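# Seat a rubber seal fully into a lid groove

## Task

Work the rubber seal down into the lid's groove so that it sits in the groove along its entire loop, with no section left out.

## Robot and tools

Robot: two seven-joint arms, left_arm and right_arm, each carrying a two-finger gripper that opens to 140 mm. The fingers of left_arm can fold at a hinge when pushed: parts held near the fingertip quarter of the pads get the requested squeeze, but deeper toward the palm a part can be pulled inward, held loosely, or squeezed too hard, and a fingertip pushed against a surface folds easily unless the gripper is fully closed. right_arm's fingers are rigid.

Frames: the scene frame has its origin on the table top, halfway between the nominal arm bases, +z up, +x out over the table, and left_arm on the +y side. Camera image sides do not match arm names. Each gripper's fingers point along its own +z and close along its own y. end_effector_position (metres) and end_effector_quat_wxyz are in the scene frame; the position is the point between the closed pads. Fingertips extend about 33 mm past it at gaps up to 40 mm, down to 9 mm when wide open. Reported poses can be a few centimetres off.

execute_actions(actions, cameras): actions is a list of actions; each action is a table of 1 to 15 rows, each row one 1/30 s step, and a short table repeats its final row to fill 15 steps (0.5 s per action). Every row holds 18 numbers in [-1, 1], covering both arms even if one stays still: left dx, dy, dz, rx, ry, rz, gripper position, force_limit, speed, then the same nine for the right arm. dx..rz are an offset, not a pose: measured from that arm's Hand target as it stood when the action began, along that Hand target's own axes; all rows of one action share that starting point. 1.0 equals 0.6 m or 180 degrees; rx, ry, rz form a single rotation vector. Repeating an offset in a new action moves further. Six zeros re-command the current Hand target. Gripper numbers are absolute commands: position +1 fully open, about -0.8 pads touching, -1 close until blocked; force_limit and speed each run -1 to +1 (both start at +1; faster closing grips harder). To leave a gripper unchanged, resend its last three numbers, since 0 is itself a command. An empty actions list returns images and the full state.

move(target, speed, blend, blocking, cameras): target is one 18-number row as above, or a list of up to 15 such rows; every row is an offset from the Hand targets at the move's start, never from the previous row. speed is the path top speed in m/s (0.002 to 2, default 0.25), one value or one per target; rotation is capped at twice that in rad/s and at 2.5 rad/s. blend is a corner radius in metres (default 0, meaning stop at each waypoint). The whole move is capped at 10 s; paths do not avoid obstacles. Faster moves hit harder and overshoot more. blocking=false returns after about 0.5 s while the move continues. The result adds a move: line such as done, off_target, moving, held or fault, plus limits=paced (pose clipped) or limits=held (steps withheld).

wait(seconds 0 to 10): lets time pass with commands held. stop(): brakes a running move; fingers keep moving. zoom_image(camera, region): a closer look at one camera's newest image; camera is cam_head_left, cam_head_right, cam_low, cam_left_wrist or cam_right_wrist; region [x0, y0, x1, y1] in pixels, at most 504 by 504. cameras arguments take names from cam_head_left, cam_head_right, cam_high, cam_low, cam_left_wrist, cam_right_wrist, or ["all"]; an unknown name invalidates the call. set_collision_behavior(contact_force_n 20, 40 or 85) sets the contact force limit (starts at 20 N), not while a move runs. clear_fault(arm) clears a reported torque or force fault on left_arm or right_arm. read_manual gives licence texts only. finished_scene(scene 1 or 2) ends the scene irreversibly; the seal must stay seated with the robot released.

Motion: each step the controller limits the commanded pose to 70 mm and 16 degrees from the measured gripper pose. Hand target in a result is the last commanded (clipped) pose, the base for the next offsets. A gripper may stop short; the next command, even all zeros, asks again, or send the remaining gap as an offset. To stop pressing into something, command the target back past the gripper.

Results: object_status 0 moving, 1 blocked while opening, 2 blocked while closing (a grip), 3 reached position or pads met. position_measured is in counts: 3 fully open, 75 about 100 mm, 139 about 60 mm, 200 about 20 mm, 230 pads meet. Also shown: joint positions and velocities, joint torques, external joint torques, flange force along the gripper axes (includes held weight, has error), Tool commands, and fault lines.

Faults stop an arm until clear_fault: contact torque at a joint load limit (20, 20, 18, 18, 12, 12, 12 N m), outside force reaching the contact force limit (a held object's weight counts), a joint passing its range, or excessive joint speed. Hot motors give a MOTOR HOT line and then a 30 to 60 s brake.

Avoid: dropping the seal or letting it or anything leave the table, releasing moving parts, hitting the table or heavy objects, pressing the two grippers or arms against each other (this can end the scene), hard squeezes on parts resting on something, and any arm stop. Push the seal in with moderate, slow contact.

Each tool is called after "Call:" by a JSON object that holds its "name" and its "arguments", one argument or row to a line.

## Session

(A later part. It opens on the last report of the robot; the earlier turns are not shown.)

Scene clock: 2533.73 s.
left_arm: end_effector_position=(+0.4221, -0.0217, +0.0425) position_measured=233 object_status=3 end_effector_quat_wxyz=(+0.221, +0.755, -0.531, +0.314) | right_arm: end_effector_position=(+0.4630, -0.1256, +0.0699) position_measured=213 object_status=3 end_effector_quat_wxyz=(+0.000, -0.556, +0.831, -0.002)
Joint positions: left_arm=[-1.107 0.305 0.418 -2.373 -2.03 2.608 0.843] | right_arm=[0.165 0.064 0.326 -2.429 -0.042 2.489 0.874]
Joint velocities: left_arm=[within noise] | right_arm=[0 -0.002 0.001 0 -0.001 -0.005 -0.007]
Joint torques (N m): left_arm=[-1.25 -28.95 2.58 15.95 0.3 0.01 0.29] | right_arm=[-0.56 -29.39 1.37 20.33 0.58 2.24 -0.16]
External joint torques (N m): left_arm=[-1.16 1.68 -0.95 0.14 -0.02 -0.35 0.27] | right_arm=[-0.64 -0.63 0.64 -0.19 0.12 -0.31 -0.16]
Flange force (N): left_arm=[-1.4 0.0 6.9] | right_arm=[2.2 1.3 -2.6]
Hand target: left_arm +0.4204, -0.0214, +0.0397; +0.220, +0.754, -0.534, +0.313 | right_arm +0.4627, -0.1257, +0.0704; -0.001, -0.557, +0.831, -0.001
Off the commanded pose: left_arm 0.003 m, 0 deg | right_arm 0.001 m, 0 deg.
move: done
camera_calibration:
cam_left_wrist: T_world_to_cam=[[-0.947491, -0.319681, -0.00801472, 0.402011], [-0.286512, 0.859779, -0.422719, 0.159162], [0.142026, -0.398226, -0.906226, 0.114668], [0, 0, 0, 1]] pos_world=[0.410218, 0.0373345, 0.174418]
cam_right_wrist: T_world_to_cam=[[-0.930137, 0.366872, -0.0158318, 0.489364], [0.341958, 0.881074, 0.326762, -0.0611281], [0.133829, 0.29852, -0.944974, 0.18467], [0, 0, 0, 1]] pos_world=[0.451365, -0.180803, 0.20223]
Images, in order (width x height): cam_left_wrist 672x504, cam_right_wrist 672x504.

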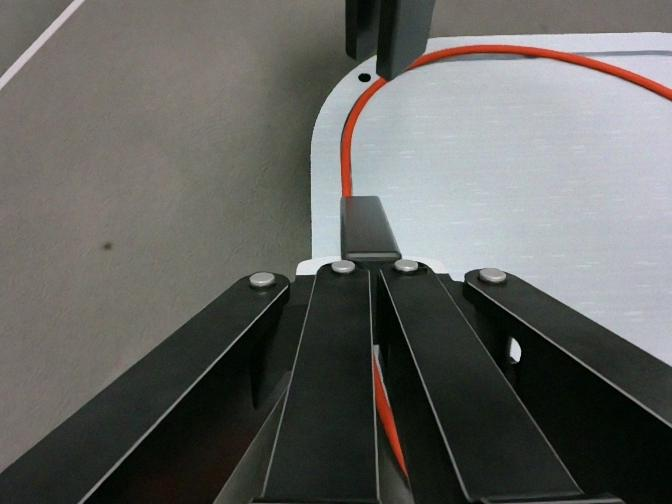

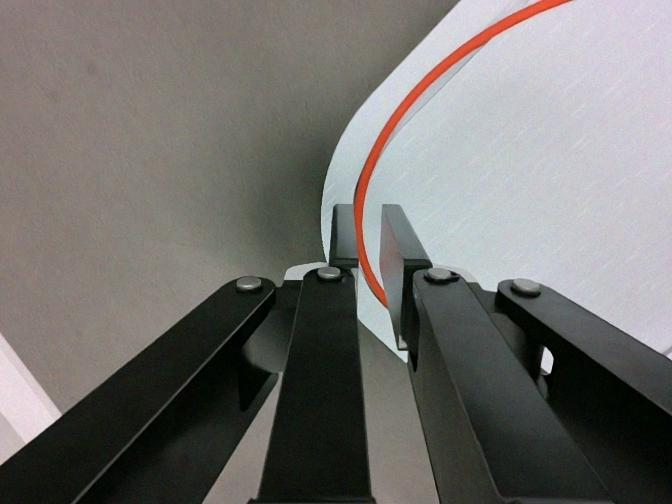

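Call:
{"name": "move", "arguments": {
  "target": [
    [0,0,0,0,0,0,-1,-1,0, 0,0,0,0,0,0,-1,-1,-1],
    [0,0,0,0,0,0,-1,-1,0, 0,0,0.0273,0,0,0,-1,-1,-1],
    [0,0,0,0,0,0,-1,-1,0, 0,0,0.0398,0,0,0,-1,-1,-1]
  ],
  "speed": [0.04,0.05,0.015],
  "cameras": ["cam_right_wrist", "cam_left_wrist"]
}}

Scene clock: 2552.27 s.
left_arm: end_effector_position=(+0.4221, -0.0217, +0.0425) position_measured=233 object_status=3 end_effector_quat_wxyz=(+0.221, +0.755, -0.531, +0.314) | right_arm: end_effector_position=(+0.4643, -0.1262, +0.0502) position_measured=230 object_status=3 end_effector_quat_wxyz=(+0.001, -0.557, +0.830, -0.002)
Joint positions: left_arm=[-1.107 0.305 0.418 -2.373 -2.03 2.608 0.843] | right_arm=[0.165 0.112 0.321 -2.434 -0.069 2.541 0.886]
Joint velocities: left_arm=[within noise] | right_arm=[0.001 0.001 0 0.001 -0.001 0 0.006]
Joint torques (N m): left_arm=[-1.22 -29 2.59 15.97 0.3 -0.01 0.27] | right_arm=[-0.07 -26.33 1.71 18.28 0.04 3.38 0.19]
External joint torques (N m): left_arm=[-1.31 1.66 -1.12 0.22 -0.02 -0.4 0.25] | right_arm=[-0.05 3.21 0.61 -1.39 -0.4 0.86 0.2]
Flange force (N): left_arm=[-1.1 0.1 7.2] | right_arm=[-3.0 -1.2 10.9]
Hand target: left_arm +0.4204, -0.0214, +0.0397; +0.220, +0.754, -0.534, +0.313 | right_arm +0.4628, -0.1258, +0.0465; -0.001, -0.557, +0.831, -0.001
Off the commanded pose: left_arm 0.003 m, 0 deg | right_arm 0.004 m, 0 deg.
move: off_target (right_arm)
camera_calibration:
cam_left_wrist: T_world_to_cam=[[-0.947491, -0.319681, -0.00801472, 0.402011], [-0.286512, 0.859779, -0.422719, 0.159162], [0.142026, -0.398226, -0.906226, 0.114668], [0, 0, 0, 1]] pos_world=[0.410218, 0.0373345, 0.174418]
cam_right_wrist: T_world_to_cam=[[-0.931714, 0.362848, -0.0158111, 0.490736], [0.337945, 0.882071, 0.328245, -0.0527741], [0.13305, 0.300487, -0.94446, 0.166701], [0, 0, 0, 1]] pos_world=[0.452881, -0.181604, 0.182524]
Images, in order (width x height): cam_left_wrist 672x504, cam_right_wrist 672x504.

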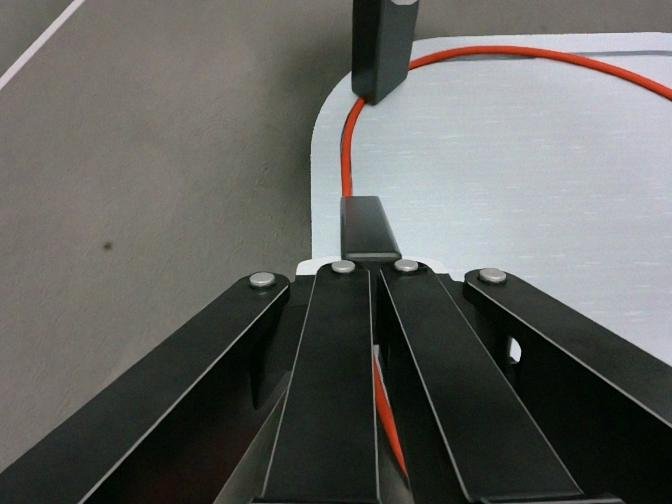

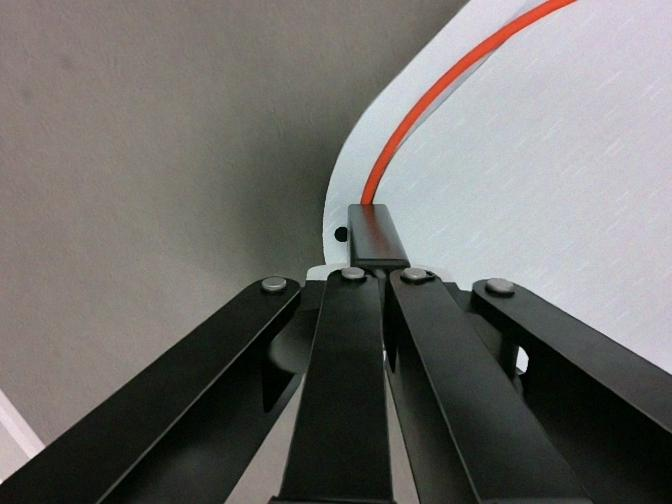

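Call:
{"name": "move", "arguments": {
  "target": [
    [0,0,0,0,0,0,-1,-1,0, -0.0003,-0.0026,-0.006,0,0,0,-1,-1,-1],
    [0,0,0,0,0,0,-1,-1,0, -0.0003,-0.0026,-0.0333,0,0,0,-1,-1,-1],
    [0,0,0,0,0,0,-1,-1,0, -0.0443,0.0101,-0.0333,0,0,-0.15,-1,-1,-1]
  ],
  "speed": [0.02,0.05,0.06],
  "cameras": ["cam_right_wrist", "cam_left_wrist"]
}}

Scene clock: 2577.40 s.
left_arm: end_effector_position=(+0.4221, -0.0217, +0.0425) position_measured=233 object_status=3 end_effector_quat_wxyz=(+0.221, +0.755, -0.531, +0.314) | right_arm: end_effector_position=(+0.4673, -0.0981, +0.0669) position_measured=230 object_status=3 end_effector_quat_wxyz=(+0.000, +0.733, -0.680, +0.001)
Joint positions: left_arm=[-1.107 0.305 0.418 -2.373 -2.03 2.608 0.843] | right_arm=[0.16 0.115 0.374 -2.375 -0.072 2.483 0.473]
Joint velocities: left_arm=[within noise] | right_arm=[0 0 0 0 0 0.001 -0.006]
Joint torques (N m): left_arm=[-1.24 -28.96 2.55 15.99 0.3 -0.01 0.29] | right_arm=[-0.78 -29.76 2.13 20.65 0.24 2.37 -0.19]
External joint torques (N m): left_arm=[-1.3 1.72 -1.13 0.19 -0.03 -0.4 0.27] | right_arm=[-0.82 0.05 0.75 0.18 -0.22 -0.19 -0.19]
Flange force (N): left_arm=[-1.3 0.2 7.3] | right_arm=[0.4 -0.9 -0.7]
Hand target: left_arm +0.4204, -0.0214, +0.0397; +0.220, +0.754, -0.534, +0.313 | right_arm +0.4672, -0.0988, +0.0664; +0.001, +0.735, -0.678, +0.001
Off the commanded pose: left_arm 0.003 m, 0 deg | right_arm 0.001 m, 0 deg.
move: done
camera_calibration:
cam_left_wrist: T_world_to_cam=[[-0.947491, -0.319681, -0.00801472, 0.402011], [-0.286512, 0.859779, -0.422719, 0.159162], [0.142026, -0.398226, -0.906226, 0.114668], [0, 0, 0, 1]] pos_world=[0.410218, 0.0373345, 0.174418]
cam_right_wrist: T_world_to_cam=[[-0.995766, -0.0907982, -0.0143515, 0.468941], [-0.0904693, 0.940299, 0.328106, 0.121876], [-0.0162966, 0.328015, -0.944532, 0.246135], [0, 0, 0, 1]] pos_world=[0.481992, -0.152757, 0.199224]
Images, in order (width x height): cam_left_wrist 672x504, cam_right_wrist 672x504.

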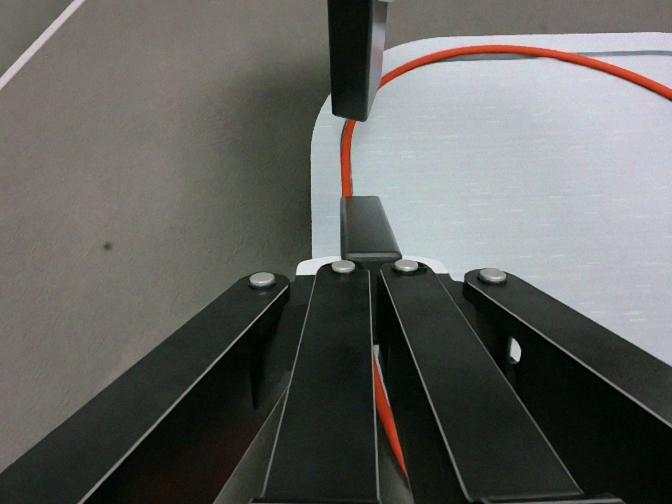

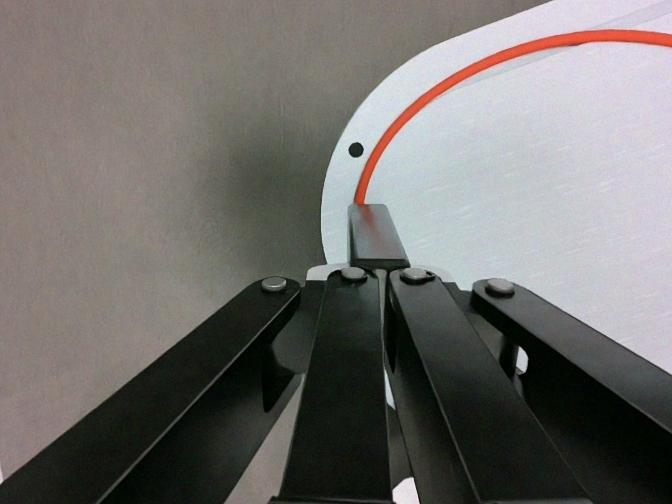

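Call:
{"name": "move", "arguments": {
  "target": [
    [0,0,0,0,0,0,-1,-1,0, 0,0,0.0207,0,0,0,-1,-1,-1],
    [0,0,0,0,0,0,-1,-1,0, 0,0,0.0332,0,0,0,-1,-1,-1]
  ],
  "speed": [0.05,0.015]
}}

Scene clock: 2584.97 s.
left_arm: end_effector_position=(+0.4221, -0.0217, +0.0425) position_measured=233 object_status=3 end_effector_quat_wxyz=(+0.221, +0.755, -0.531, +0.314) | right_arm: end_effector_position=(+0.4687, -0.0989, +0.0503) position_measured=230 object_status=3 end_effector_quat_wxyz=(+0.000, +0.736, -0.677, +0.002)
Joint positions: left_arm=[-1.107 0.305 0.418 -2.373 -2.03 2.608 0.843] | right_arm=[0.163 0.155 0.367 -2.378 -0.102 2.523 0.483]
Joint velocities: left_arm=[within noise] | right_arm=[0.001 0 0.001 0 -0.002 -0.001 0.004]
Joint torques (N m): left_arm=[-1.23 -28.93 2.61 15.95 0.3 0 0.29] | right_arm=[-0.48 -27.49 1.87 18.4 -0.09 3.32 0.22]
External joint torques (N m): left_arm=[-1.27 1.82 -1.04 0.07 -0.03 -0.38 0.27] | right_arm=[-0.51 2.96 0.06 -1.32 -0.52 0.79 0.22]
Flange force (N): left_arm=[-1.5 0.1 7.3] | right_arm=[-1.2 -2.4 10.1]
Hand target: left_arm +0.4204, -0.0214, +0.0397; +0.220, +0.754, -0.534, +0.313 | right_arm +0.4673, -0.0989, +0.0465; +0.001, +0.735, -0.678, +0.001
Off the commanded pose: left_arm 0.003 m, 0 deg | right_arm 0.004 m, 0 deg.
move: off_target (right_arm)

Call:
{"name": "move", "arguments": {
  "target": [
    [0,0,0,0,0,0,-1,-1,0, 0.0002,-0.0023,-0.006,0,0,0,-1,-1,-1],
    [0,0,0,0,0,0,-1,-1,0, 0.0002,-0.0023,-0.0433,0,0,0,-1,-1,-1],
    [0,0,0,0,0,0,-1,-1,0, 0.0813,0.0437,-0.0433,0,0,0.3167,-0.45,-1,-1]
  ],
  "speed": [0.02,0.05,0.1],
  "cameras": ["cam_right_wrist", "cam_left_wrist"]
}}

Scene clock: 2619.63 s.
left_arm: end_effector_position=(+0.4221, -0.0217, +0.0425) position_measured=233 object_status=3 end_effector_quat_wxyz=(+0.221, +0.755, -0.531, +0.314) | right_arm: end_effector_position=(+0.4447, -0.1490, +0.0724) position_measured=186 object_status=0 end_effector_quat_wxyz=(-0.001, -0.325, +0.946, -0.001)
Joint positions: left_arm=[-1.107 0.305 0.418 -2.373 -2.03 2.608 0.843] | right_arm=[0.16 -0.011 0.305 -2.512 0.002 2.499 1.329]
Joint torques (N m): left_arm=[-1.23 -28.95 2.58 15.99 0.31 0.01 0.28] | right_arm=[-0.61 -27.03 0.33 19.48 0.35 2.69 0.28]
External joint torques (N m): left_arm=[-1.17 1.62 -0.97 0.27 -0.02 -0.36 0.25] | right_arm=[-0.64 -0.89 0.4 -0.67 -0.12 0.23 0.28]
Flange force (N): left_arm=[-1.1 -0.1 7.0] | right_arm=[4.1 1.4 -0.7]
Hand target: left_arm +0.4204, -0.0214, +0.0397; +0.220, +0.754, -0.534, +0.313 | right_arm +0.4451, -0.1496, +0.0726; +0.000, -0.323, +0.946, -0.002
Off the commanded pose: left_arm 0.003 m, 0 deg | right_arm 0.001 m, 0 deg.
move: done
camera_calibration:
cam_left_wrist: T_world_to_cam=[[-0.947491, -0.319681, -0.00801472, 0.402011], [-0.286512, 0.859779, -0.422719, 0.159162], [0.142026, -0.398226, -0.906226, 0.114668], [0, 0, 0, 1]] pos_world=[0.410218, 0.0373345, 0.174418]
cam_right_wrist: T_world_to_cam=[[-0.628112, 0.778004, -0.0136066, 0.407715], [0.732664, 0.597216, 0.3264, -0.251189], [0.262066, 0.195047, -0.945134, 0.124104], [0, 0, 0, 1]] pos_world=[0.407604, -0.191396, 0.204831]
Images, in order (width x height): cam_left_wrist 672x504, cam_right_wrist 672x504.

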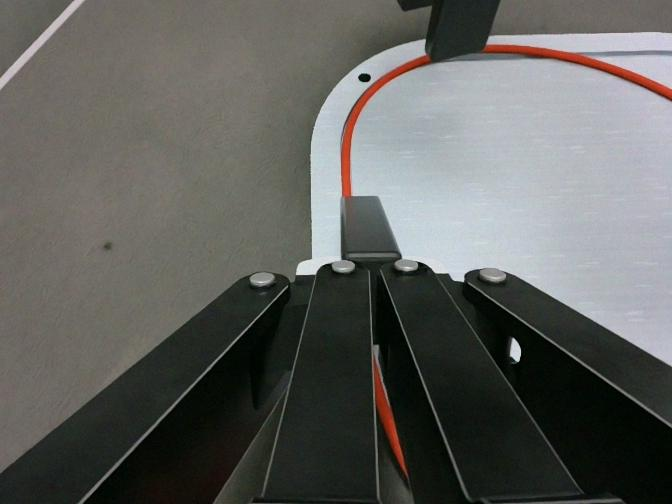

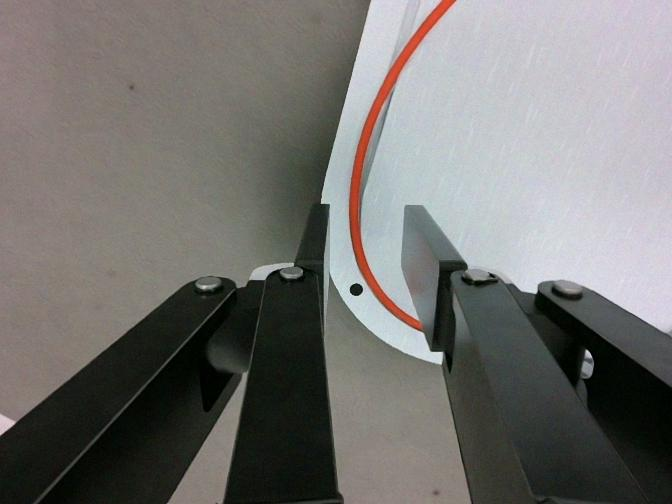

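Call:
{"name": "zoom_image", "arguments": {
  "camera": "cam_right_wrist",
  "region": [310, 60, 490, 320]
}}

Scaled by 1.938 from the camera's 672x504 image, which has a finer 960x720 frame.

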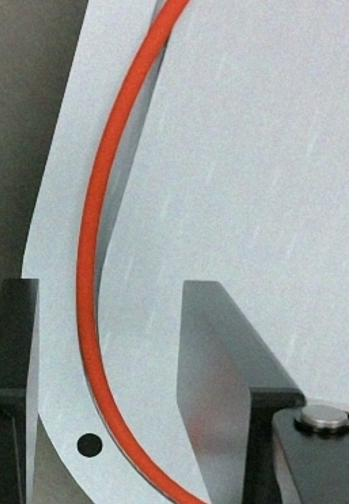

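Call:
{"name": "move", "arguments": {
  "target": [
    [0,0,0,0,0,0,-1,-1,0, 0.0557,0.0073,0,0,0,0.0833,-0.45,-1,-1]
  ],
  "speed": [0.1],
  "cameras": ["cam_right_wrist", "cam_left_wrist"]
}}

Scene clock: 2654.60 s.
left_arm: end_effector_position=(+0.4221, -0.0217, +0.0425) position_measured=233 object_status=3 end_effector_quat_wxyz=(+0.221, +0.755, -0.531, +0.314) | right_arm: end_effector_position=(+0.4158, -0.1664, +0.0725) position_measured=186 object_status=3 end_effector_quat_wxyz=(-0.001, -0.201, +0.980, -0.002)
Joint positions: left_arm=[-1.107 0.305 0.418 -2.373 -2.03 2.608 0.843] | right_arm=[0.15 -0.105 0.311 -2.62 0.049 2.518 1.544]
Joint velocities: left_arm=[within noise] | right_arm=[0 0.002 0 -0.001 0.001 0 0.008]
Joint torques (N m): left_arm=[-1.23 -28.99 2.6 15.97 0.3 0 0.29] | right_arm=[-0.76 -23.46 0.02 19.17 0.35 2.7 0.26]
External joint torques (N m): left_arm=[-1.23 1.66 -1.02 0.17 -0.03 -0.38 0.27] | right_arm=[-0.82 -0.68 0.88 -0.76 -0.12 0.24 0.26]
Flange force (N): left_arm=[-1.3 0.1 7.0] | right_arm=[3.5 0.8 0.1]
Hand target: left_arm +0.4204, -0.0214, +0.0397; +0.220, +0.754, -0.534, +0.313 | right_arm +0.4159, -0.1665, +0.0726; +0.000, -0.197, +0.980, -0.002
Off the commanded pose: left_arm 0.003 m, 0 deg | right_arm 0.000 m, 0 deg.
move: done
camera_calibration:
cam_left_wrist: T_world_to_cam=[[-0.947491, -0.319681, -0.00801472, 0.402011], [-0.286512, 0.859779, -0.422719, 0.159162], [0.142026, -0.398226, -0.906226, 0.114668], [0, 0, 0, 1]] pos_world=[0.410218, 0.0373345, 0.174418]
cam_right_wrist: T_world_to_cam=[[-0.40843, 0.912659, -0.01546, 0.334363], [0.86054, 0.390643, 0.326909, -0.30723], [0.304395, 0.120215, -0.94493, 0.105112], [0, 0, 0, 1]] pos_world=[0.368952, -0.197778, 0.204929]
Images, in order (width x height): cam_left_wrist 672x504, cam_right_wrist 672x504.

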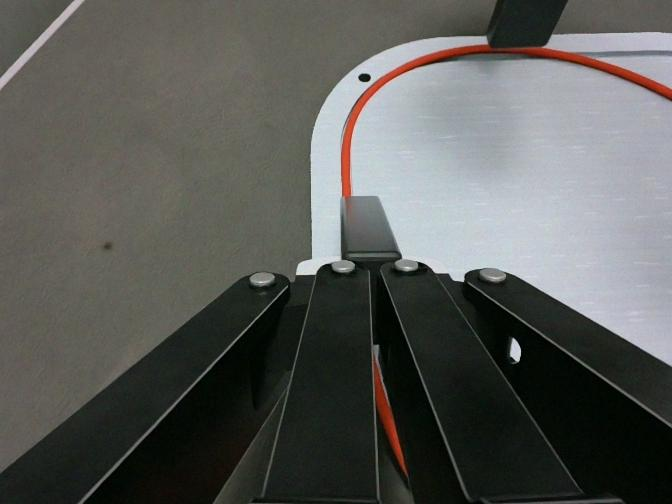

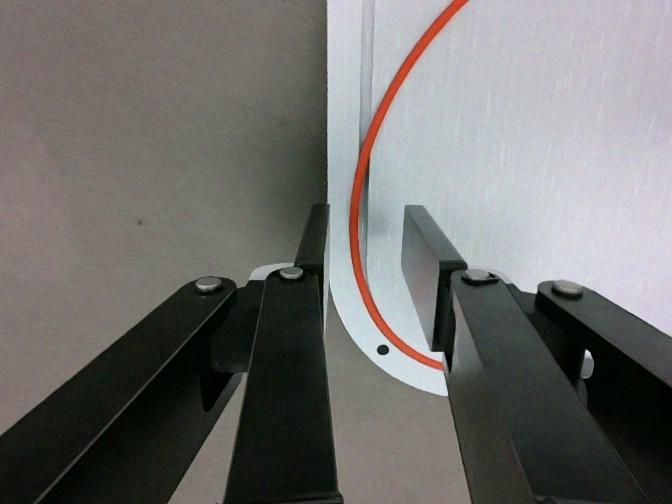

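Call:
{"name": "zoom_image", "arguments": {
  "camera": "cam_right_wrist",
  "region": [310, 60, 490, 320]
}}

Scaled by 1.938 from the camera's 672x504 image, which has a finer 960x720 frame.

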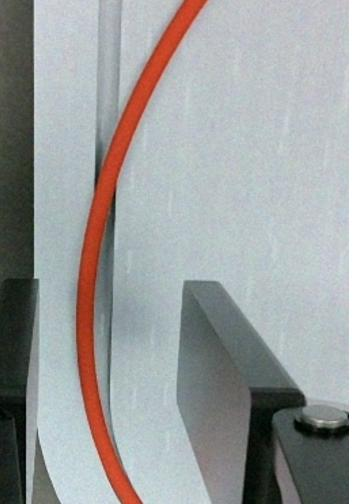

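Call:
{"name": "move", "arguments": {
  "target": [
    [0,0,0,0,0,0,-1,-1,0, 0,0,0.0300,0,0,0,-0.45,-1,-1],
    [0,0,0,0,0,0,-1,-1,0, 0,0,0.0377,0,0,0,-0.45,-1,-1]
  ],
  "speed": [0.06,0.02],
  "cameras": ["cam_right_wrist"]
}}

Scene clock: 2706.30 s.
left_arm: end_effector_position=(+0.4221, -0.0217, +0.0425) position_measured=233 object_status=3 end_effector_quat_wxyz=(+0.221, +0.755, -0.531, +0.314) | right_arm: end_effector_position=(+0.4159, -0.1657, +0.0509) position_measured=186 object_status=3 end_effector_quat_wxyz=(+0.000, -0.199, +0.980, -0.001)
Joint positions: left_arm=[-1.107 0.305 0.418 -2.373 -2.03 2.608 0.843] | right_arm=[0.148 -0.047 0.311 -2.631 0.024 2.586 1.567]
Joint velocities: left_arm=[within noise] | right_arm=[0 0.001 -0.001 0.001 -0.002 0.005 0.003]
Joint torques (N m): left_arm=[-1.23 -28.96 2.59 15.96 0.3 0 0.25] | right_arm=[-0.83 -23.47 0.1 18.38 0.04 2.72 0.29]
External joint torques (N m): left_arm=[-1.27 1.63 -1.05 0.21 -0.03 -0.38 0.23] | right_arm=[-0.88 0.26 0.46 -0.56 -0.39 0.27 0.29]
Flange force (N): left_arm=[-1.1 0.1 7.0] | right_arm=[0.1 0.2 2.8]
Hand target: left_arm +0.4204, -0.0214, +0.0397; +0.220, +0.754, -0.534, +0.313 | right_arm +0.4160, -0.1666, +0.0500; +0.000, -0.197, +0.980, -0.002
Off the commanded pose: left_arm 0.003 m, 0 deg | right_arm 0.001 m, 0 deg.
move: done
camera_calibration:
cam_right_wrist: T_world_to_cam=[[-0.404627, 0.91438, -0.0136619, 0.331987], [0.861804, 0.386274, 0.328765, -0.301867], [0.305894, 0.121253, -0.944313, 0.0841276], [0, 0, 0, 1]] pos_world=[0.368747, -0.19716, 0.183222]
Images, in order (width x height): cam_right_wrist 672x504.

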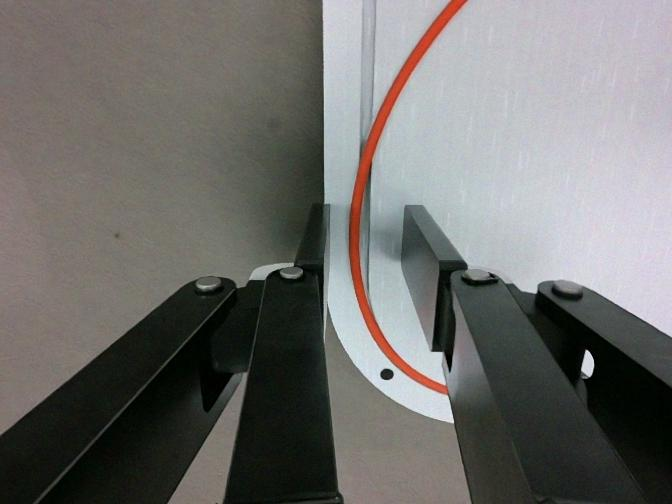

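Call:
{"name": "move", "arguments": {
  "target": [0,0,0,0,0,0,-1,-1,0, 0,0,0,0,0,0,-1,-1,-1],
  "speed": 0.02,
  "cameras": ["cam_right_wrist", "cam_left_wrist"]
}}

Scene clock: 2710.97 s.
left_arm: end_effector_position=(+0.4221, -0.0217, +0.0425) position_measured=233 object_status=3 end_effector_quat_wxyz=(+0.221, +0.755, -0.531, +0.314) | right_arm: end_effector_position=(+0.4161, -0.1656, +0.0510) position_measured=225 object_status=0 end_effector_quat_wxyz=(+0.000, -0.198, +0.980, -0.001)
Joint positions: left_arm=[-1.107 0.305 0.418 -2.373 -2.03 2.608 0.843] | right_arm=[0.148 -0.047 0.311 -2.631 0.023 2.586 1.568]
Joint torques (N m): left_arm=[-1.23 -29 2.57 15.95 0.32 0 0.24] | right_arm=[-0.81 -23.49 0.12 18.31 0.03 2.69 0.32]
External joint torques (N m): left_arm=[-1.22 1.82 -1.05 0.02 -0.01 -0.37 0.22] | right_arm=[-0.81 0.17 0.53 -0.58 -0.4 0.24 0.32]
Flange force (N): left_arm=[-1.4 0.0 7.1] | right_arm=[0.4 0.4 2.6]
Hand target: left_arm +0.4204, -0.0214, +0.0397; +0.220, +0.754, -0.534, +0.313 | right_arm +0.4160, -0.1666, +0.0500; +0.000, -0.197, +0.980, -0.002
Off the commanded pose: left_arm 0.003 m, 0 deg | right_arm 0.001 m, 0 deg.
move: done
camera_calibration:
cam_left_wrist: T_world_to_cam=[[-0.947491, -0.319681, -0.00801472, 0.402011], [-0.286512, 0.859779, -0.422719, 0.159162], [0.142026, -0.398226, -0.906226, 0.114668], [0, 0, 0, 1]] pos_world=[0.410218, 0.0373345, 0.174418]
cam_right_wrist: T_world_to_cam=[[-0.403575, 0.914841, -0.0138907, 0.331678], [0.862005, 0.385268, 0.329419, -0.302384], [0.306718, 0.120971, -0.944082, 0.0836805], [0, 0, 0, 1]] pos_world=[0.368847, -0.197056, 0.183219]
Images, in order (width x height): cam_left_wrist 672x504, cam_right_wrist 672x504.

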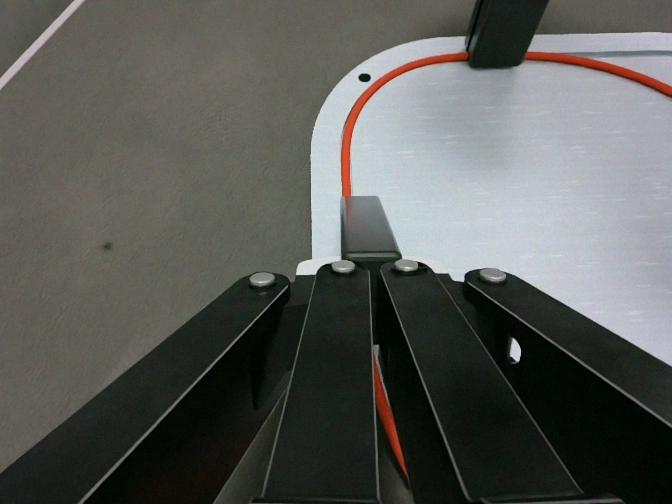

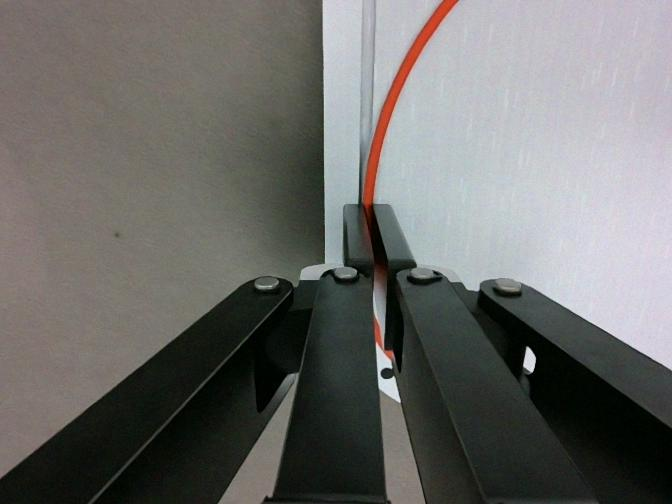

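Call:
{"name": "zoom_image", "arguments": {
  "camera": "cam_right_wrist",
  "region": [310, 60, 490, 320]
}}

Call:
{"name": "zoom_image", "arguments": {
  "camera": "cam_left_wrist",
  "region": [300, 20, 600, 220]
}}

Scaled by 1.938 from the camera's 672x504 image, which has a finer 960x720 frame.

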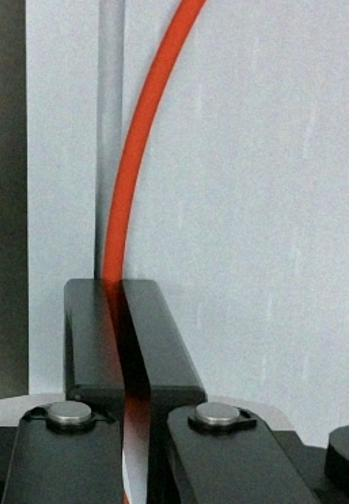

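Scaled by 1.680 from the camera's 672x504 image, which has a finer 960x720 frame.

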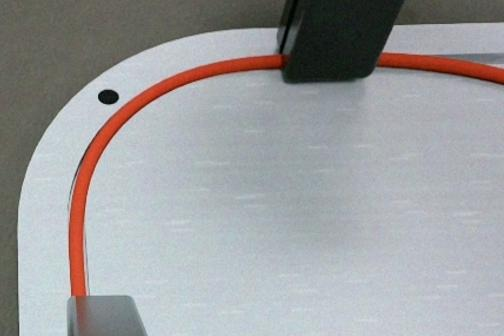

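Call:
{"name": "move", "arguments": {
  "target": [
    [0,0,0,0,0,0,-1,-1,0, 0,-0.0015,0,0,0,0,-1,-1,-1],
    [0,0,0,0,0,0,-1,-1,0, 0,-0.0015,0.0052,0,0,0,-1,-1,-1]
  ],
  "speed": 0.02,
  "cameras": ["cam_right_wrist", "cam_left_wrist"]
}}

Scene clock: 2725.20 s.
left_arm: end_effector_position=(+0.4222, -0.0216, +0.0425) position_measured=233 object_status=3 end_effector_quat_wxyz=(+0.221, +0.755, -0.531, +0.314) | right_arm: end_effector_position=(+0.4167, -0.1662, +0.0494) position_measured=225 object_status=2 end_effector_quat_wxyz=(+0.001, -0.198, +0.980, -0.001)
Joint positions: left_arm=[-1.107 0.305 0.419 -2.373 -2.03 2.608 0.843] | right_arm=[0.147 -0.042 0.311 -2.631 0.02 2.592 1.569]
Joint torques (N m): left_arm=[-1.24 -29 2.52 15.95 0.3 0 0.28] | right_arm=[-1.42 -21.58 -0.29 17.73 -0.2 3.19 0.28]
External joint torques (N m): left_arm=[-1.09 1.57 -0.96 0.24 -0.03 -0.37 0.26] | right_arm=[-1.42 2.3 0.08 -1.15 -0.63 0.73 0.28]
Flange force (N): left_arm=[-1.2 -0.1 6.8] | right_arm=[-3.7 -0.9 10.6]
Hand target: left_arm +0.4204, -0.0214, +0.0397; +0.220, +0.754, -0.534, +0.313 | right_arm +0.4163, -0.1674, +0.0469; +0.000, -0.197, +0.980, -0.002
Off the commanded pose: left_arm 0.003 m, 0 deg | right_arm 0.003 m, 0 deg.
move: done
camera_calibration:
cam_left_wrist: T_world_to_cam=[[-0.947419, -0.319893, -0.00805031, 0.402122], [-0.286703, 0.859758, -0.422631, 0.159169], [0.142118, -0.398101, -0.906266, 0.114658], [0, 0, 0, 1]] pos_world=[0.410317, 0.0374343, 0.174418]
cam_right_wrist: T_world_to_cam=[[-0.404292, 0.914518, -0.0142813, 0.33268], [0.861424, 0.385976, 0.330107, -0.301796], [0.307401, 0.121158, -0.943835, 0.0817314], [0, 0, 0, 1]] pos_world=[0.36935, -0.197659, 0.181517]
Images, in order (width x height): cam_left_wrist 672x504, cam_right_wrist 672x504.

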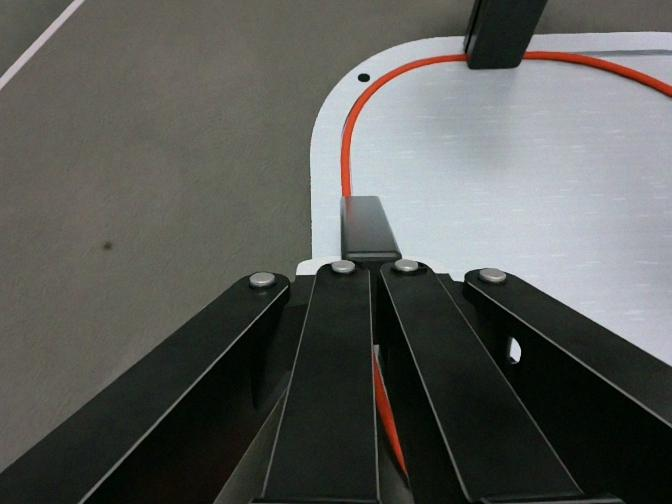

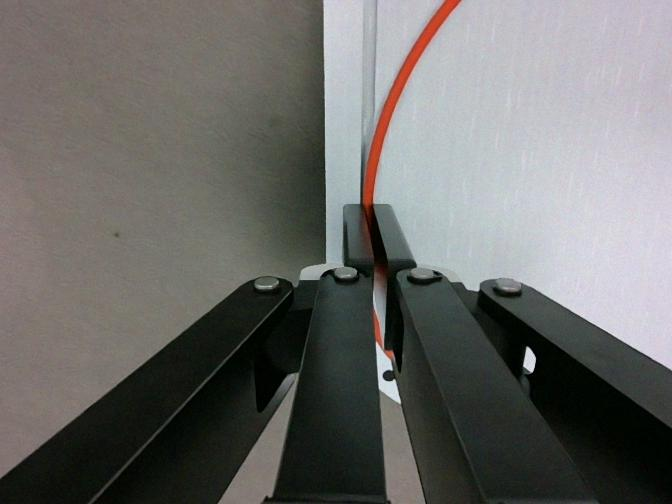

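Call:
{"name": "move", "arguments": {
  "target": [
    [0,0,0,0,0,0,-1,-1,0, -0.0014,0.0016,-0.0025,0,0,0,-0.66,-1,-1],
    [0,0,0,0,0,0,-1,-1,0, -0.0014,0.0016,-0.036,0,0,0,-0.66,-1,-1]
  ],
  "speed": 0.04,
  "cameras": ["cam_right_wrist", "cam_left_wrist"]
}}

Scene clock: 2734.10 s.
left_arm: end_effector_position=(+0.4222, -0.0215, +0.0425) position_measured=233 object_status=3 end_effector_quat_wxyz=(+0.221, +0.755, -0.531, +0.314) | right_arm: end_effector_position=(+0.4170, -0.1667, +0.0679) position_measured=213 object_status=3 end_effector_quat_wxyz=(+0.001, -0.195, +0.981, -0.002)
Joint positions: left_arm=[-1.107 0.305 0.419 -2.373 -2.03 2.608 0.843] | right_arm=[0.149 -0.091 0.311 -2.622 0.041 2.535 1.561]
Joint velocities: left_arm=[within noise] | right_arm=[0 -0.001 0.001 0 0 -0.004 -0.004]
Joint torques (N m): left_arm=[-1.24 -29.03 2.5 16 0.3 0 0.26] | right_arm=[-0.42 -23.75 -0.27 19.68 0.62 2.19 -0.17]
External joint torques (N m): left_arm=[-1.21 1.63 -1.09 0.18 -0.03 -0.37 0.24] | right_arm=[-0.47 -0.9 0.48 0.06 0.16 -0.26 -0.17]
Flange force (N): left_arm=[-1.2 0.1 6.9] | right_arm=[2.4 -0.3 -3.3]
Hand target: left_arm +0.4204, -0.0214, +0.0397; +0.220, +0.754, -0.534, +0.313 | right_arm +0.4167, -0.1662, +0.0685; +0.000, -0.197, +0.980, -0.002
Off the commanded pose: left_arm 0.003 m, 0 deg | right_arm 0.001 m, 0 deg.
move: done
camera_calibration:
cam_left_wrist: T_world_to_cam=[[-0.947419, -0.319893, -0.00805031, 0.402122], [-0.286703, 0.859758, -0.422631, 0.159169], [0.142118, -0.398101, -0.906266, 0.114658], [0, 0, 0, 1]] pos_world=[0.410317, 0.0374343, 0.174418]
cam_right_wrist: T_world_to_cam=[[-0.397537, 0.917432, -0.0168129, 0.33137], [0.864059, 0.38045, 0.329635, -0.310066], [0.308815, 0.116515, -0.943959, 0.0978216], [0, 0, 0, 1]] pos_world=[0.369438, -0.197442, 0.20012]
Images, in order (width x height): cam_left_wrist 672x504, cam_right_wrist 672x504.

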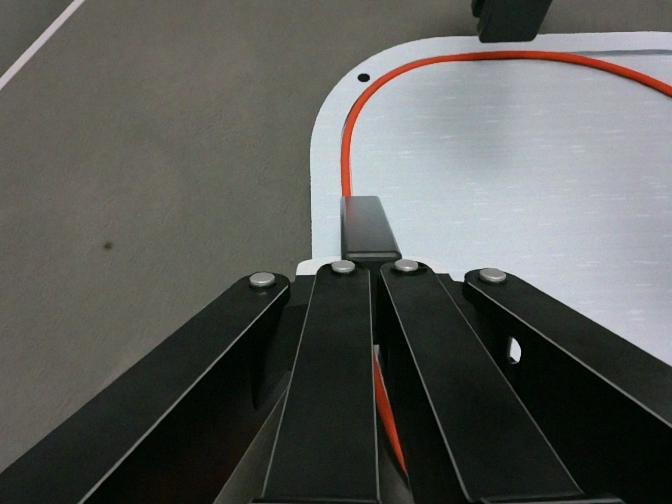

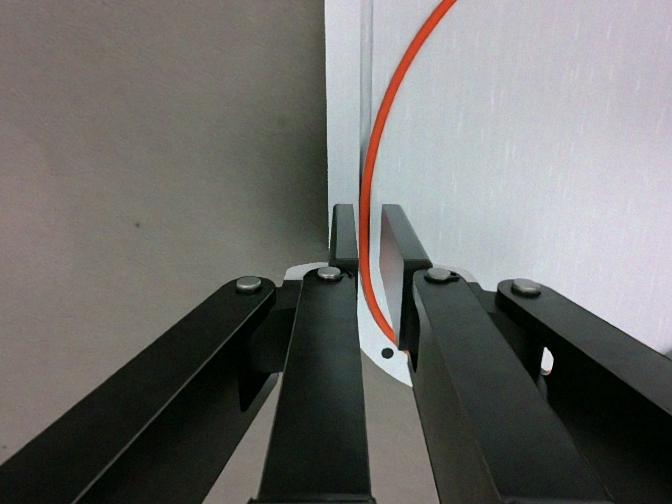

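Call:
{"name": "move", "arguments": {
  "target": [
    [0,0,0,0,0,0,-1,-1,0, 0,0,0,0,0,0,-1,-1,-1],
    [0,0,0,0,0,0,-1,-1,0, 0,0,0.0242,0,0,0,-1,-1,-1],
    [0,0,0,0,0,0,-1,-1,0, 0,0,0.0367,0,0,0,-1,-1,-1]
  ],
  "speed": [0.04,0.05,0.015],
  "cameras": ["cam_right_wrist", "cam_left_wrist"]
}}

Scene clock: 2742.60 s.
left_arm: end_effector_position=(+0.4224, -0.0213, +0.0424) position_measured=233 object_status=3 end_effector_quat_wxyz=(+0.221, +0.755, -0.531, +0.314) | right_arm: end_effector_position=(+0.4172, -0.1652, +0.0499) position_measured=230 object_status=3 end_effector_quat_wxyz=(+0.001, -0.199, +0.980, -0.001)
Joint positions: left_arm=[-1.107 0.305 0.419 -2.373 -2.03 2.608 0.843] | right_arm=[0.148 -0.041 0.311 -2.628 0.018 2.59 1.572]
Joint velocities: left_arm=[within noise] | right_arm=[0 0.001 0 0 -0.002 0.004 0.008]
Joint torques (N m): left_arm=[-1.41 -29.09 2.27 16.25 0.31 -0.13 0.27] | right_arm=[-1.24 -20.17 -0.15 17.47 -0.09 3.53 0.27]
External joint torques (N m): left_arm=[-1.53 1.59 -1.47 0.45 -0.02 -0.53 0.25] | right_arm=[-1.21 3.73 0.24 -1.48 -0.53 1.06 0.27]
Flange force (N): left_arm=[-0.7 0.3 7.8] | right_arm=[-6.0 -0.5 15.5]
Hand target: left_arm +0.4204, -0.0214, +0.0397; +0.220, +0.754, -0.534, +0.313 | right_arm +0.4167, -0.1662, +0.0465; +0.000, -0.197, +0.980, -0.002
Off the commanded pose: left_arm 0.003 m, 0 deg | right_arm 0.004 m, 0 deg.
move: off_target (right_arm)
camera_calibration:
cam_left_wrist: T_world_to_cam=[[-0.947248, -0.320396, -0.00822571, 0.402384], [-0.287113, 0.859695, -0.422481, 0.159071], [0.142433, -0.397832, -0.906335, 0.114532], [0, 0, 0, 1]] pos_world=[0.410516, 0.0377338, 0.174319]
cam_right_wrist: T_world_to_cam=[[-0.405098, 0.914148, -0.0151182, 0.332266], [0.860933, 0.386977, 0.330216, -0.302458], [0.307717, 0.120754, -0.943784, 0.0817107], [0, 0, 0, 1]] pos_world=[0.369853, -0.196563, 0.182017]
Images, in order (width x height): cam_left_wrist 672x504, cam_right_wrist 672x504.

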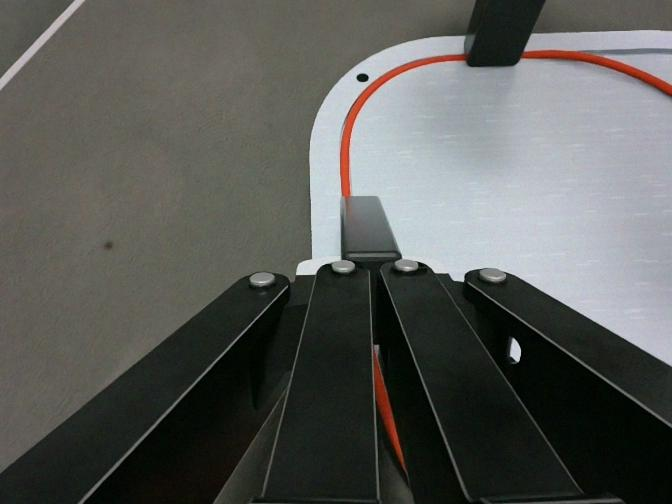

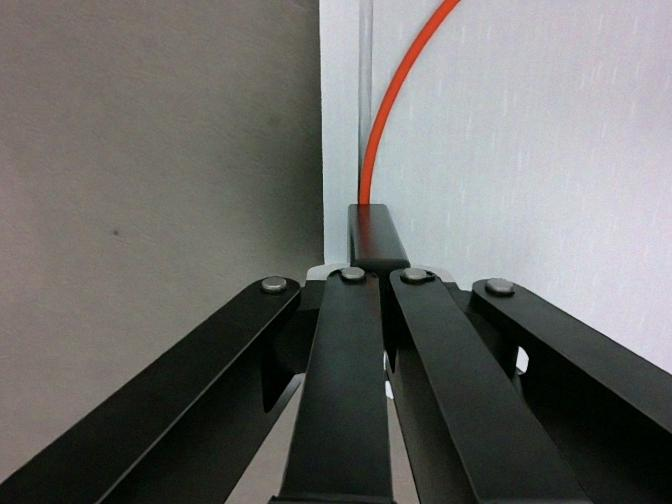

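Call:
{"name": "move", "arguments": {
  "target": [
    [0,0,0,0,0,0,-1,-1,0, -0.0014,0.0012,-0.006,0,0,0,-1,-1,-1],
    [0,0,0,0,0,0,-1,-1,0, -0.0014,0.0012,-0.0333,0,0,0,-1,-1,-1],
    [0,0,0,0,0,0,-1,-1,0, -0.0494,0.0059,-0.0333,0,0,-0.0667,-1,-1,-1]
  ],
  "speed": [0.02,0.05,0.06],
  "cameras": ["cam_right_wrist", "cam_left_wrist"]
}}

Scene clock: 2760.93 s.
left_arm: end_effector_position=(+0.4225, -0.0212, +0.0424) position_measured=233 object_status=3 end_effector_quat_wxyz=(+0.221, +0.755, -0.531, +0.314) | right_arm: end_effector_position=(+0.4431, -0.1514, +0.0669) position_measured=230 object_status=3 end_effector_quat_wxyz=(+0.001, -0.294, +0.956, -0.001)
Joint positions: left_arm=[-1.107 0.305 0.419 -2.373 -2.03 2.608 0.843] | right_arm=[0.15 -0.008 0.311 -2.528 0 2.523 1.393]
Joint velocities: left_arm=[within noise] | right_arm=[0 0.001 0 0 0.001 0 -0.006]
Joint torques (N m): left_arm=[-1.44 -29.07 2.33 16.29 0.3 -0.13 0.28] | right_arm=[-0.58 -25.77 0.68 20.09 0.13 2.29 -0.16]
External joint torques (N m): left_arm=[-1.46 1.68 -1.32 0.39 -0.03 -0.51 0.26] | right_arm=[-0.63 0.08 0.7 0.26 -0.34 -0.17 -0.16]
Flange force (N): left_arm=[-1.0 0.1 7.9] | right_arm=[-1.4 -0.5 -0.1]
Hand target: left_arm +0.4204, -0.0214, +0.0397; +0.220, +0.754, -0.534, +0.313 | right_arm +0.4427, -0.1515, +0.0664; +0.000, -0.298, +0.955, -0.002
Off the commanded pose: left_arm 0.003 m, 0 deg | right_arm 0.001 m, 1 deg.
move: done
camera_calibration:
cam_left_wrist: T_world_to_cam=[[-0.947208, -0.320514, -0.00827252, 0.40238], [-0.287198, 0.859654, -0.422508, 0.159112], [0.142531, -0.397827, -0.906321, 0.114489], [0, 0, 0, 1]] pos_world=[0.410516, 0.0377338, 0.174319]
cam_right_wrist: T_world_to_cam=[[-0.574832, 0.818144, -0.0144278, 0.391077], [0.769383, 0.546407, 0.330893, -0.271077], [0.278602, 0.179108, -0.943558, 0.109876], [0, 0, 0, 1]] pos_world=[0.402753, -0.191519, 0.199014]
Images, in order (width x height): cam_left_wrist 672x504, cam_right_wrist 672x504.

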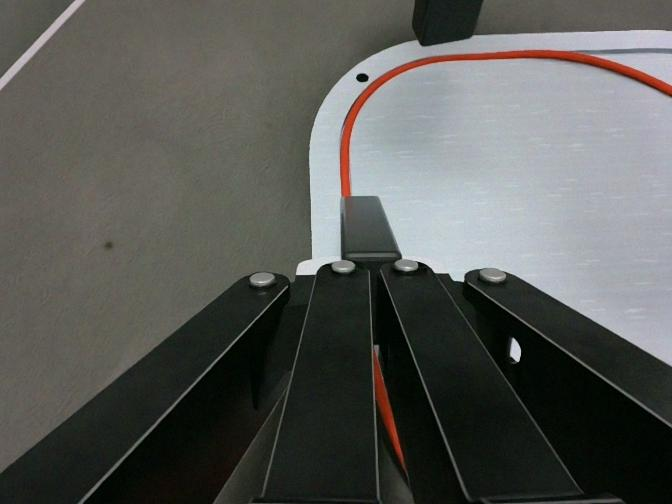

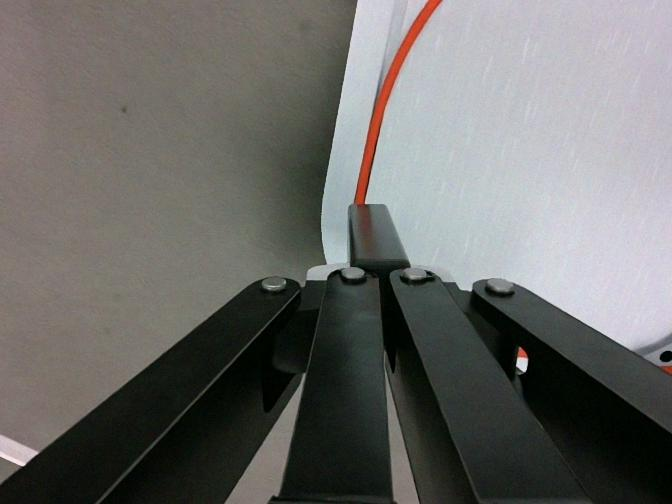

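Call:
{"name": "move", "arguments": {
  "target": [
    [0,0,0,0,0,0,-1,-1,0, 0,-0.0015,0.0207,0,0,0,-1,-1,-1],
    [0,0,0,0,0,0,-1,-1,0, 0,-0.0015,0.0332,0,0,0,-1,-1,-1]
  ],
  "speed": [0.05,0.015]
}}

Scene clock: 2767.90 s.
left_arm: end_effector_position=(+0.4225, -0.0212, +0.0424) position_measured=233 object_status=3 end_effector_quat_wxyz=(+0.221, +0.755, -0.531, +0.314) | right_arm: end_effector_position=(+0.4434, -0.1523, +0.0500) position_measured=230 object_status=3 end_effector_quat_wxyz=(+0.000, -0.300, +0.954, -0.002)
Joint positions: left_arm=[-1.107 0.305 0.419 -2.373 -2.03 2.608 0.843] | right_arm=[0.15 0.037 0.306 -2.531 -0.027 2.565 1.399]
Joint velocities: left_arm=[within noise] | right_arm=[0 0 -0.001 0.001 -0.002 0.001 0.006]
Joint torques (N m): left_arm=[-1.5 -29.07 2.35 16.3 0.3 -0.12 0.27] | right_arm=[-0.55 -23.05 0.74 17.96 -0.04 3.89 0.26]
External joint torques (N m): left_arm=[-1.49 1.6 -1.27 0.5 -0.02 -0.5 0.25] | right_arm=[-0.43 3.83 0.52 -1.32 -0.48 1.42 0.26]
Flange force (N): left_arm=[-0.7 0.0 7.8] | right_arm=[-5.2 -0.3 15.1]
Hand target: left_arm +0.4204, -0.0214, +0.0397; +0.220, +0.754, -0.534, +0.313 | right_arm +0.4432, -0.1523, +0.0465; +0.000, -0.298, +0.955, -0.002
Off the commanded pose: left_arm 0.003 m, 0 deg | right_arm 0.003 m, 0 deg.
move: done

Call:
{"name": "move", "arguments": {
  "target": [
    [0,0,0,0,0,0,-1,-1,0, 0,0,-0.006,0,0,0,-1,-1,-1],
    [0,0,0,0,0,0,-1,-1,0, 0,0,-0.0433,0,0,0,-1,-1,-1],
    [0,0,0,0,0,0,-1,-1,0, 0.136,0.0249,-0.0433,0,0,0.0667,-0.32,-1,-1]
  ],
  "speed": [0.02,0.05,0.1],
  "cameras": ["cam_right_wrist", "cam_left_wrist"]
}}

Scene clock: 2792.13 s.
left_arm: end_effector_position=(+0.4225, -0.0212, +0.0424) position_measured=233 object_status=3 end_effector_quat_wxyz=(+0.221, +0.755, -0.531, +0.314) | right_arm: end_effector_position=(+0.3675, -0.1864, +0.0725) position_measured=169 object_status=0 end_effector_quat_wxyz=(-0.001, -0.200, +0.980, -0.002)
Joint positions: left_arm=[-1.107 0.305 0.419 -2.373 -2.03 2.608 0.843] | right_arm=[0.161 -0.261 0.322 -2.782 0.135 2.527 1.488]
Joint torques (N m): left_arm=[-1.46 -29.02 2.31 16.31 0.3 -0.14 0.26] | right_arm=[-0.61 -17.84 -1.38 18.97 0.51 2.69 0.32]
External joint torques (N m): left_arm=[-1.5 1.62 -1.35 0.52 -0.03 -0.52 0.24] | right_arm=[-0.6 -0.64 0.7 -0.73 0.04 0.24 0.32]
Flange force (N): left_arm=[-0.7 0.0 8.0] | right_arm=[3.1 1.0 0.1]
Hand target: left_arm +0.4204, -0.0214, +0.0397; +0.220, +0.754, -0.534, +0.313 | right_arm +0.3676, -0.1863, +0.0726; +0.000, -0.197, +0.980, -0.002
Off the commanded pose: left_arm 0.003 m, 0 deg | right_arm 0.000 m, 0 deg.
move: done
camera_calibration:
cam_left_wrist: T_world_to_cam=[[-0.947208, -0.320514, -0.00827252, 0.40238], [-0.287198, 0.859654, -0.422508, 0.159112], [0.142531, -0.397827, -0.906321, 0.114489], [0, 0, 0, 1]] pos_world=[0.410516, 0.0377338, 0.174319]
cam_right_wrist: T_world_to_cam=[[-0.40688, 0.913342, -0.0159579, 0.332413], [0.861164, 0.389346, 0.326813, -0.258275], [0.304705, 0.119231, -0.944954, 0.121824], [0, 0, 0, 1]] pos_world=[0.320549, -0.217574, 0.20483]
Images, in order (width x height): cam_left_wrist 672x504, cam_right_wrist 672x504.

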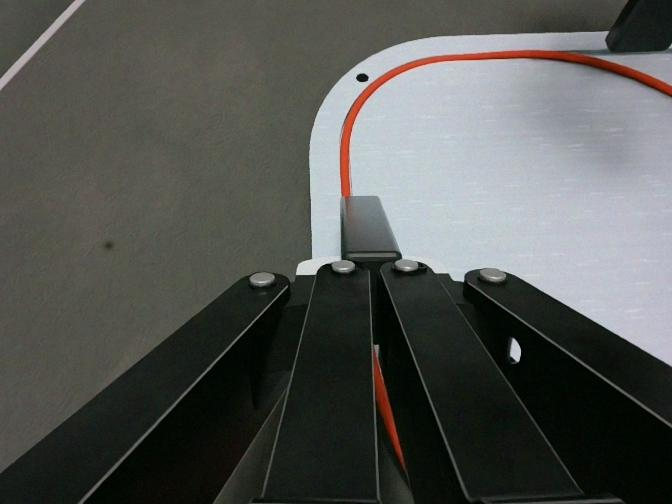

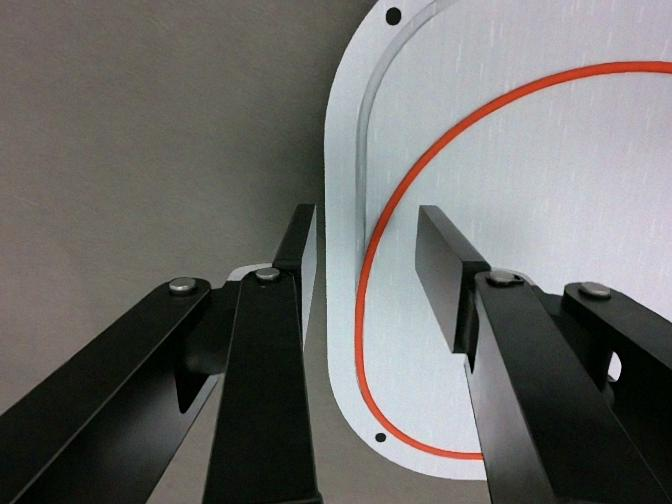

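Call:
{"name": "zoom_image", "arguments": {
  "camera": "cam_right_wrist",
  "region": [300, 60, 500, 360]
}}

Scaled by 1.680 from the camera's 672x504 image, which has a finer 960x720 frame.

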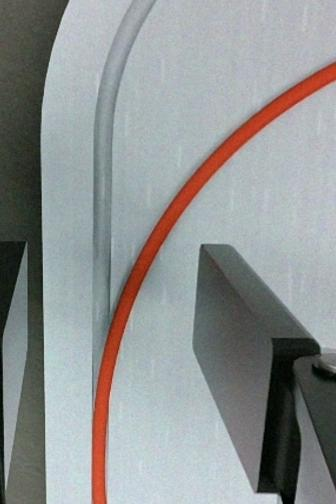

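Call:
{"name": "move", "arguments": {
  "target": [
    [0,0,0,0,0,0,-1,-1,0, 0,-0.0017,0,0,0,0,-0.2,-1,-1],
    [0,0,0,0,0,0,-1,-1,0, 0,-0.0017,0.0300,0,0,0,-0.2,-1,-1],
    [0,0,0,0,0,0,-1,-1,0, 0,-0.0017,0.0377,0,0,0,-0.2,-1,-1]
  ],
  "speed": [0.05,0.06,0.02],
  "cameras": ["cam_right_wrist"]
}}

Scene clock: 2816.53 s.
left_arm: end_effector_position=(+0.4225, -0.0212, +0.0424) position_measured=233 object_status=3 end_effector_quat_wxyz=(+0.221, +0.755, -0.531, +0.314) | right_arm: end_effector_position=(+0.3681, -0.1867, +0.0508) position_measured=154 object_status=3 end_effector_quat_wxyz=(+0.000, -0.198, +0.980, -0.001)
Joint positions: left_arm=[-1.107 0.305 0.419 -2.373 -2.03 2.608 0.843] | right_arm=[0.145 -0.194 0.335 -2.794 0.122 2.607 1.499]
Joint velocities: left_arm=[within noise] | right_arm=[-0.001 0.001 0.002 0 0 0.006 0.003]
Joint torques (N m): left_arm=[-1.45 -29.04 2.3 16.33 0.3 -0.13 0.27] | right_arm=[-1.03 -17.9 -0.54 18.03 0 2.66 0.36]
External joint torques (N m): left_arm=[-1.45 1.51 -1.31 0.6 -0.03 -0.51 0.25] | right_arm=[-1.01 0.49 1.07 -0.55 -0.42 0.2 0.36]
Flange force (N): left_arm=[-0.5 0.0 7.8] | right_arm=[-2.2 0.9 4.4]
Hand target: left_arm +0.4204, -0.0214, +0.0397; +0.220, +0.754, -0.534, +0.313 | right_arm +0.3680, -0.1873, +0.0499; +0.000, -0.197, +0.980, -0.002
Off the commanded pose: left_arm 0.003 m, 0 deg | right_arm 0.001 m, 0 deg.
move: done
camera_calibration:
cam_right_wrist: T_world_to_cam=[[-0.403346, 0.914949, -0.0134432, 0.331513], [0.862327, 0.38498, 0.328911, -0.252971], [0.306112, 0.121073, -0.944265, 0.100988], [0, 0, 0, 1]] pos_world=[0.320945, -0.218155, 0.183021]
Images, in order (width x height): cam_right_wrist 672x504.

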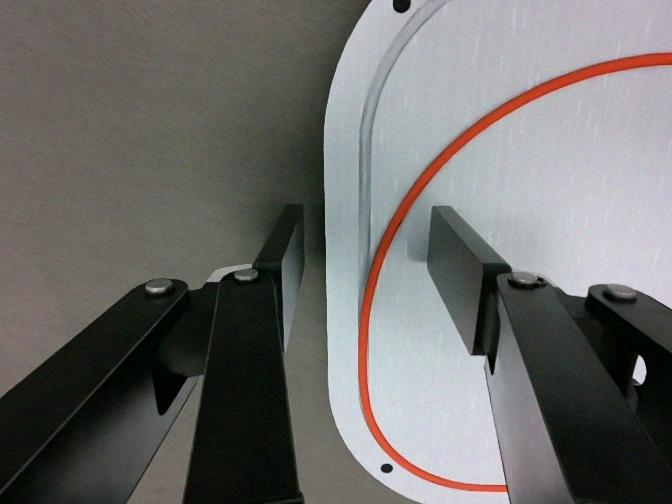

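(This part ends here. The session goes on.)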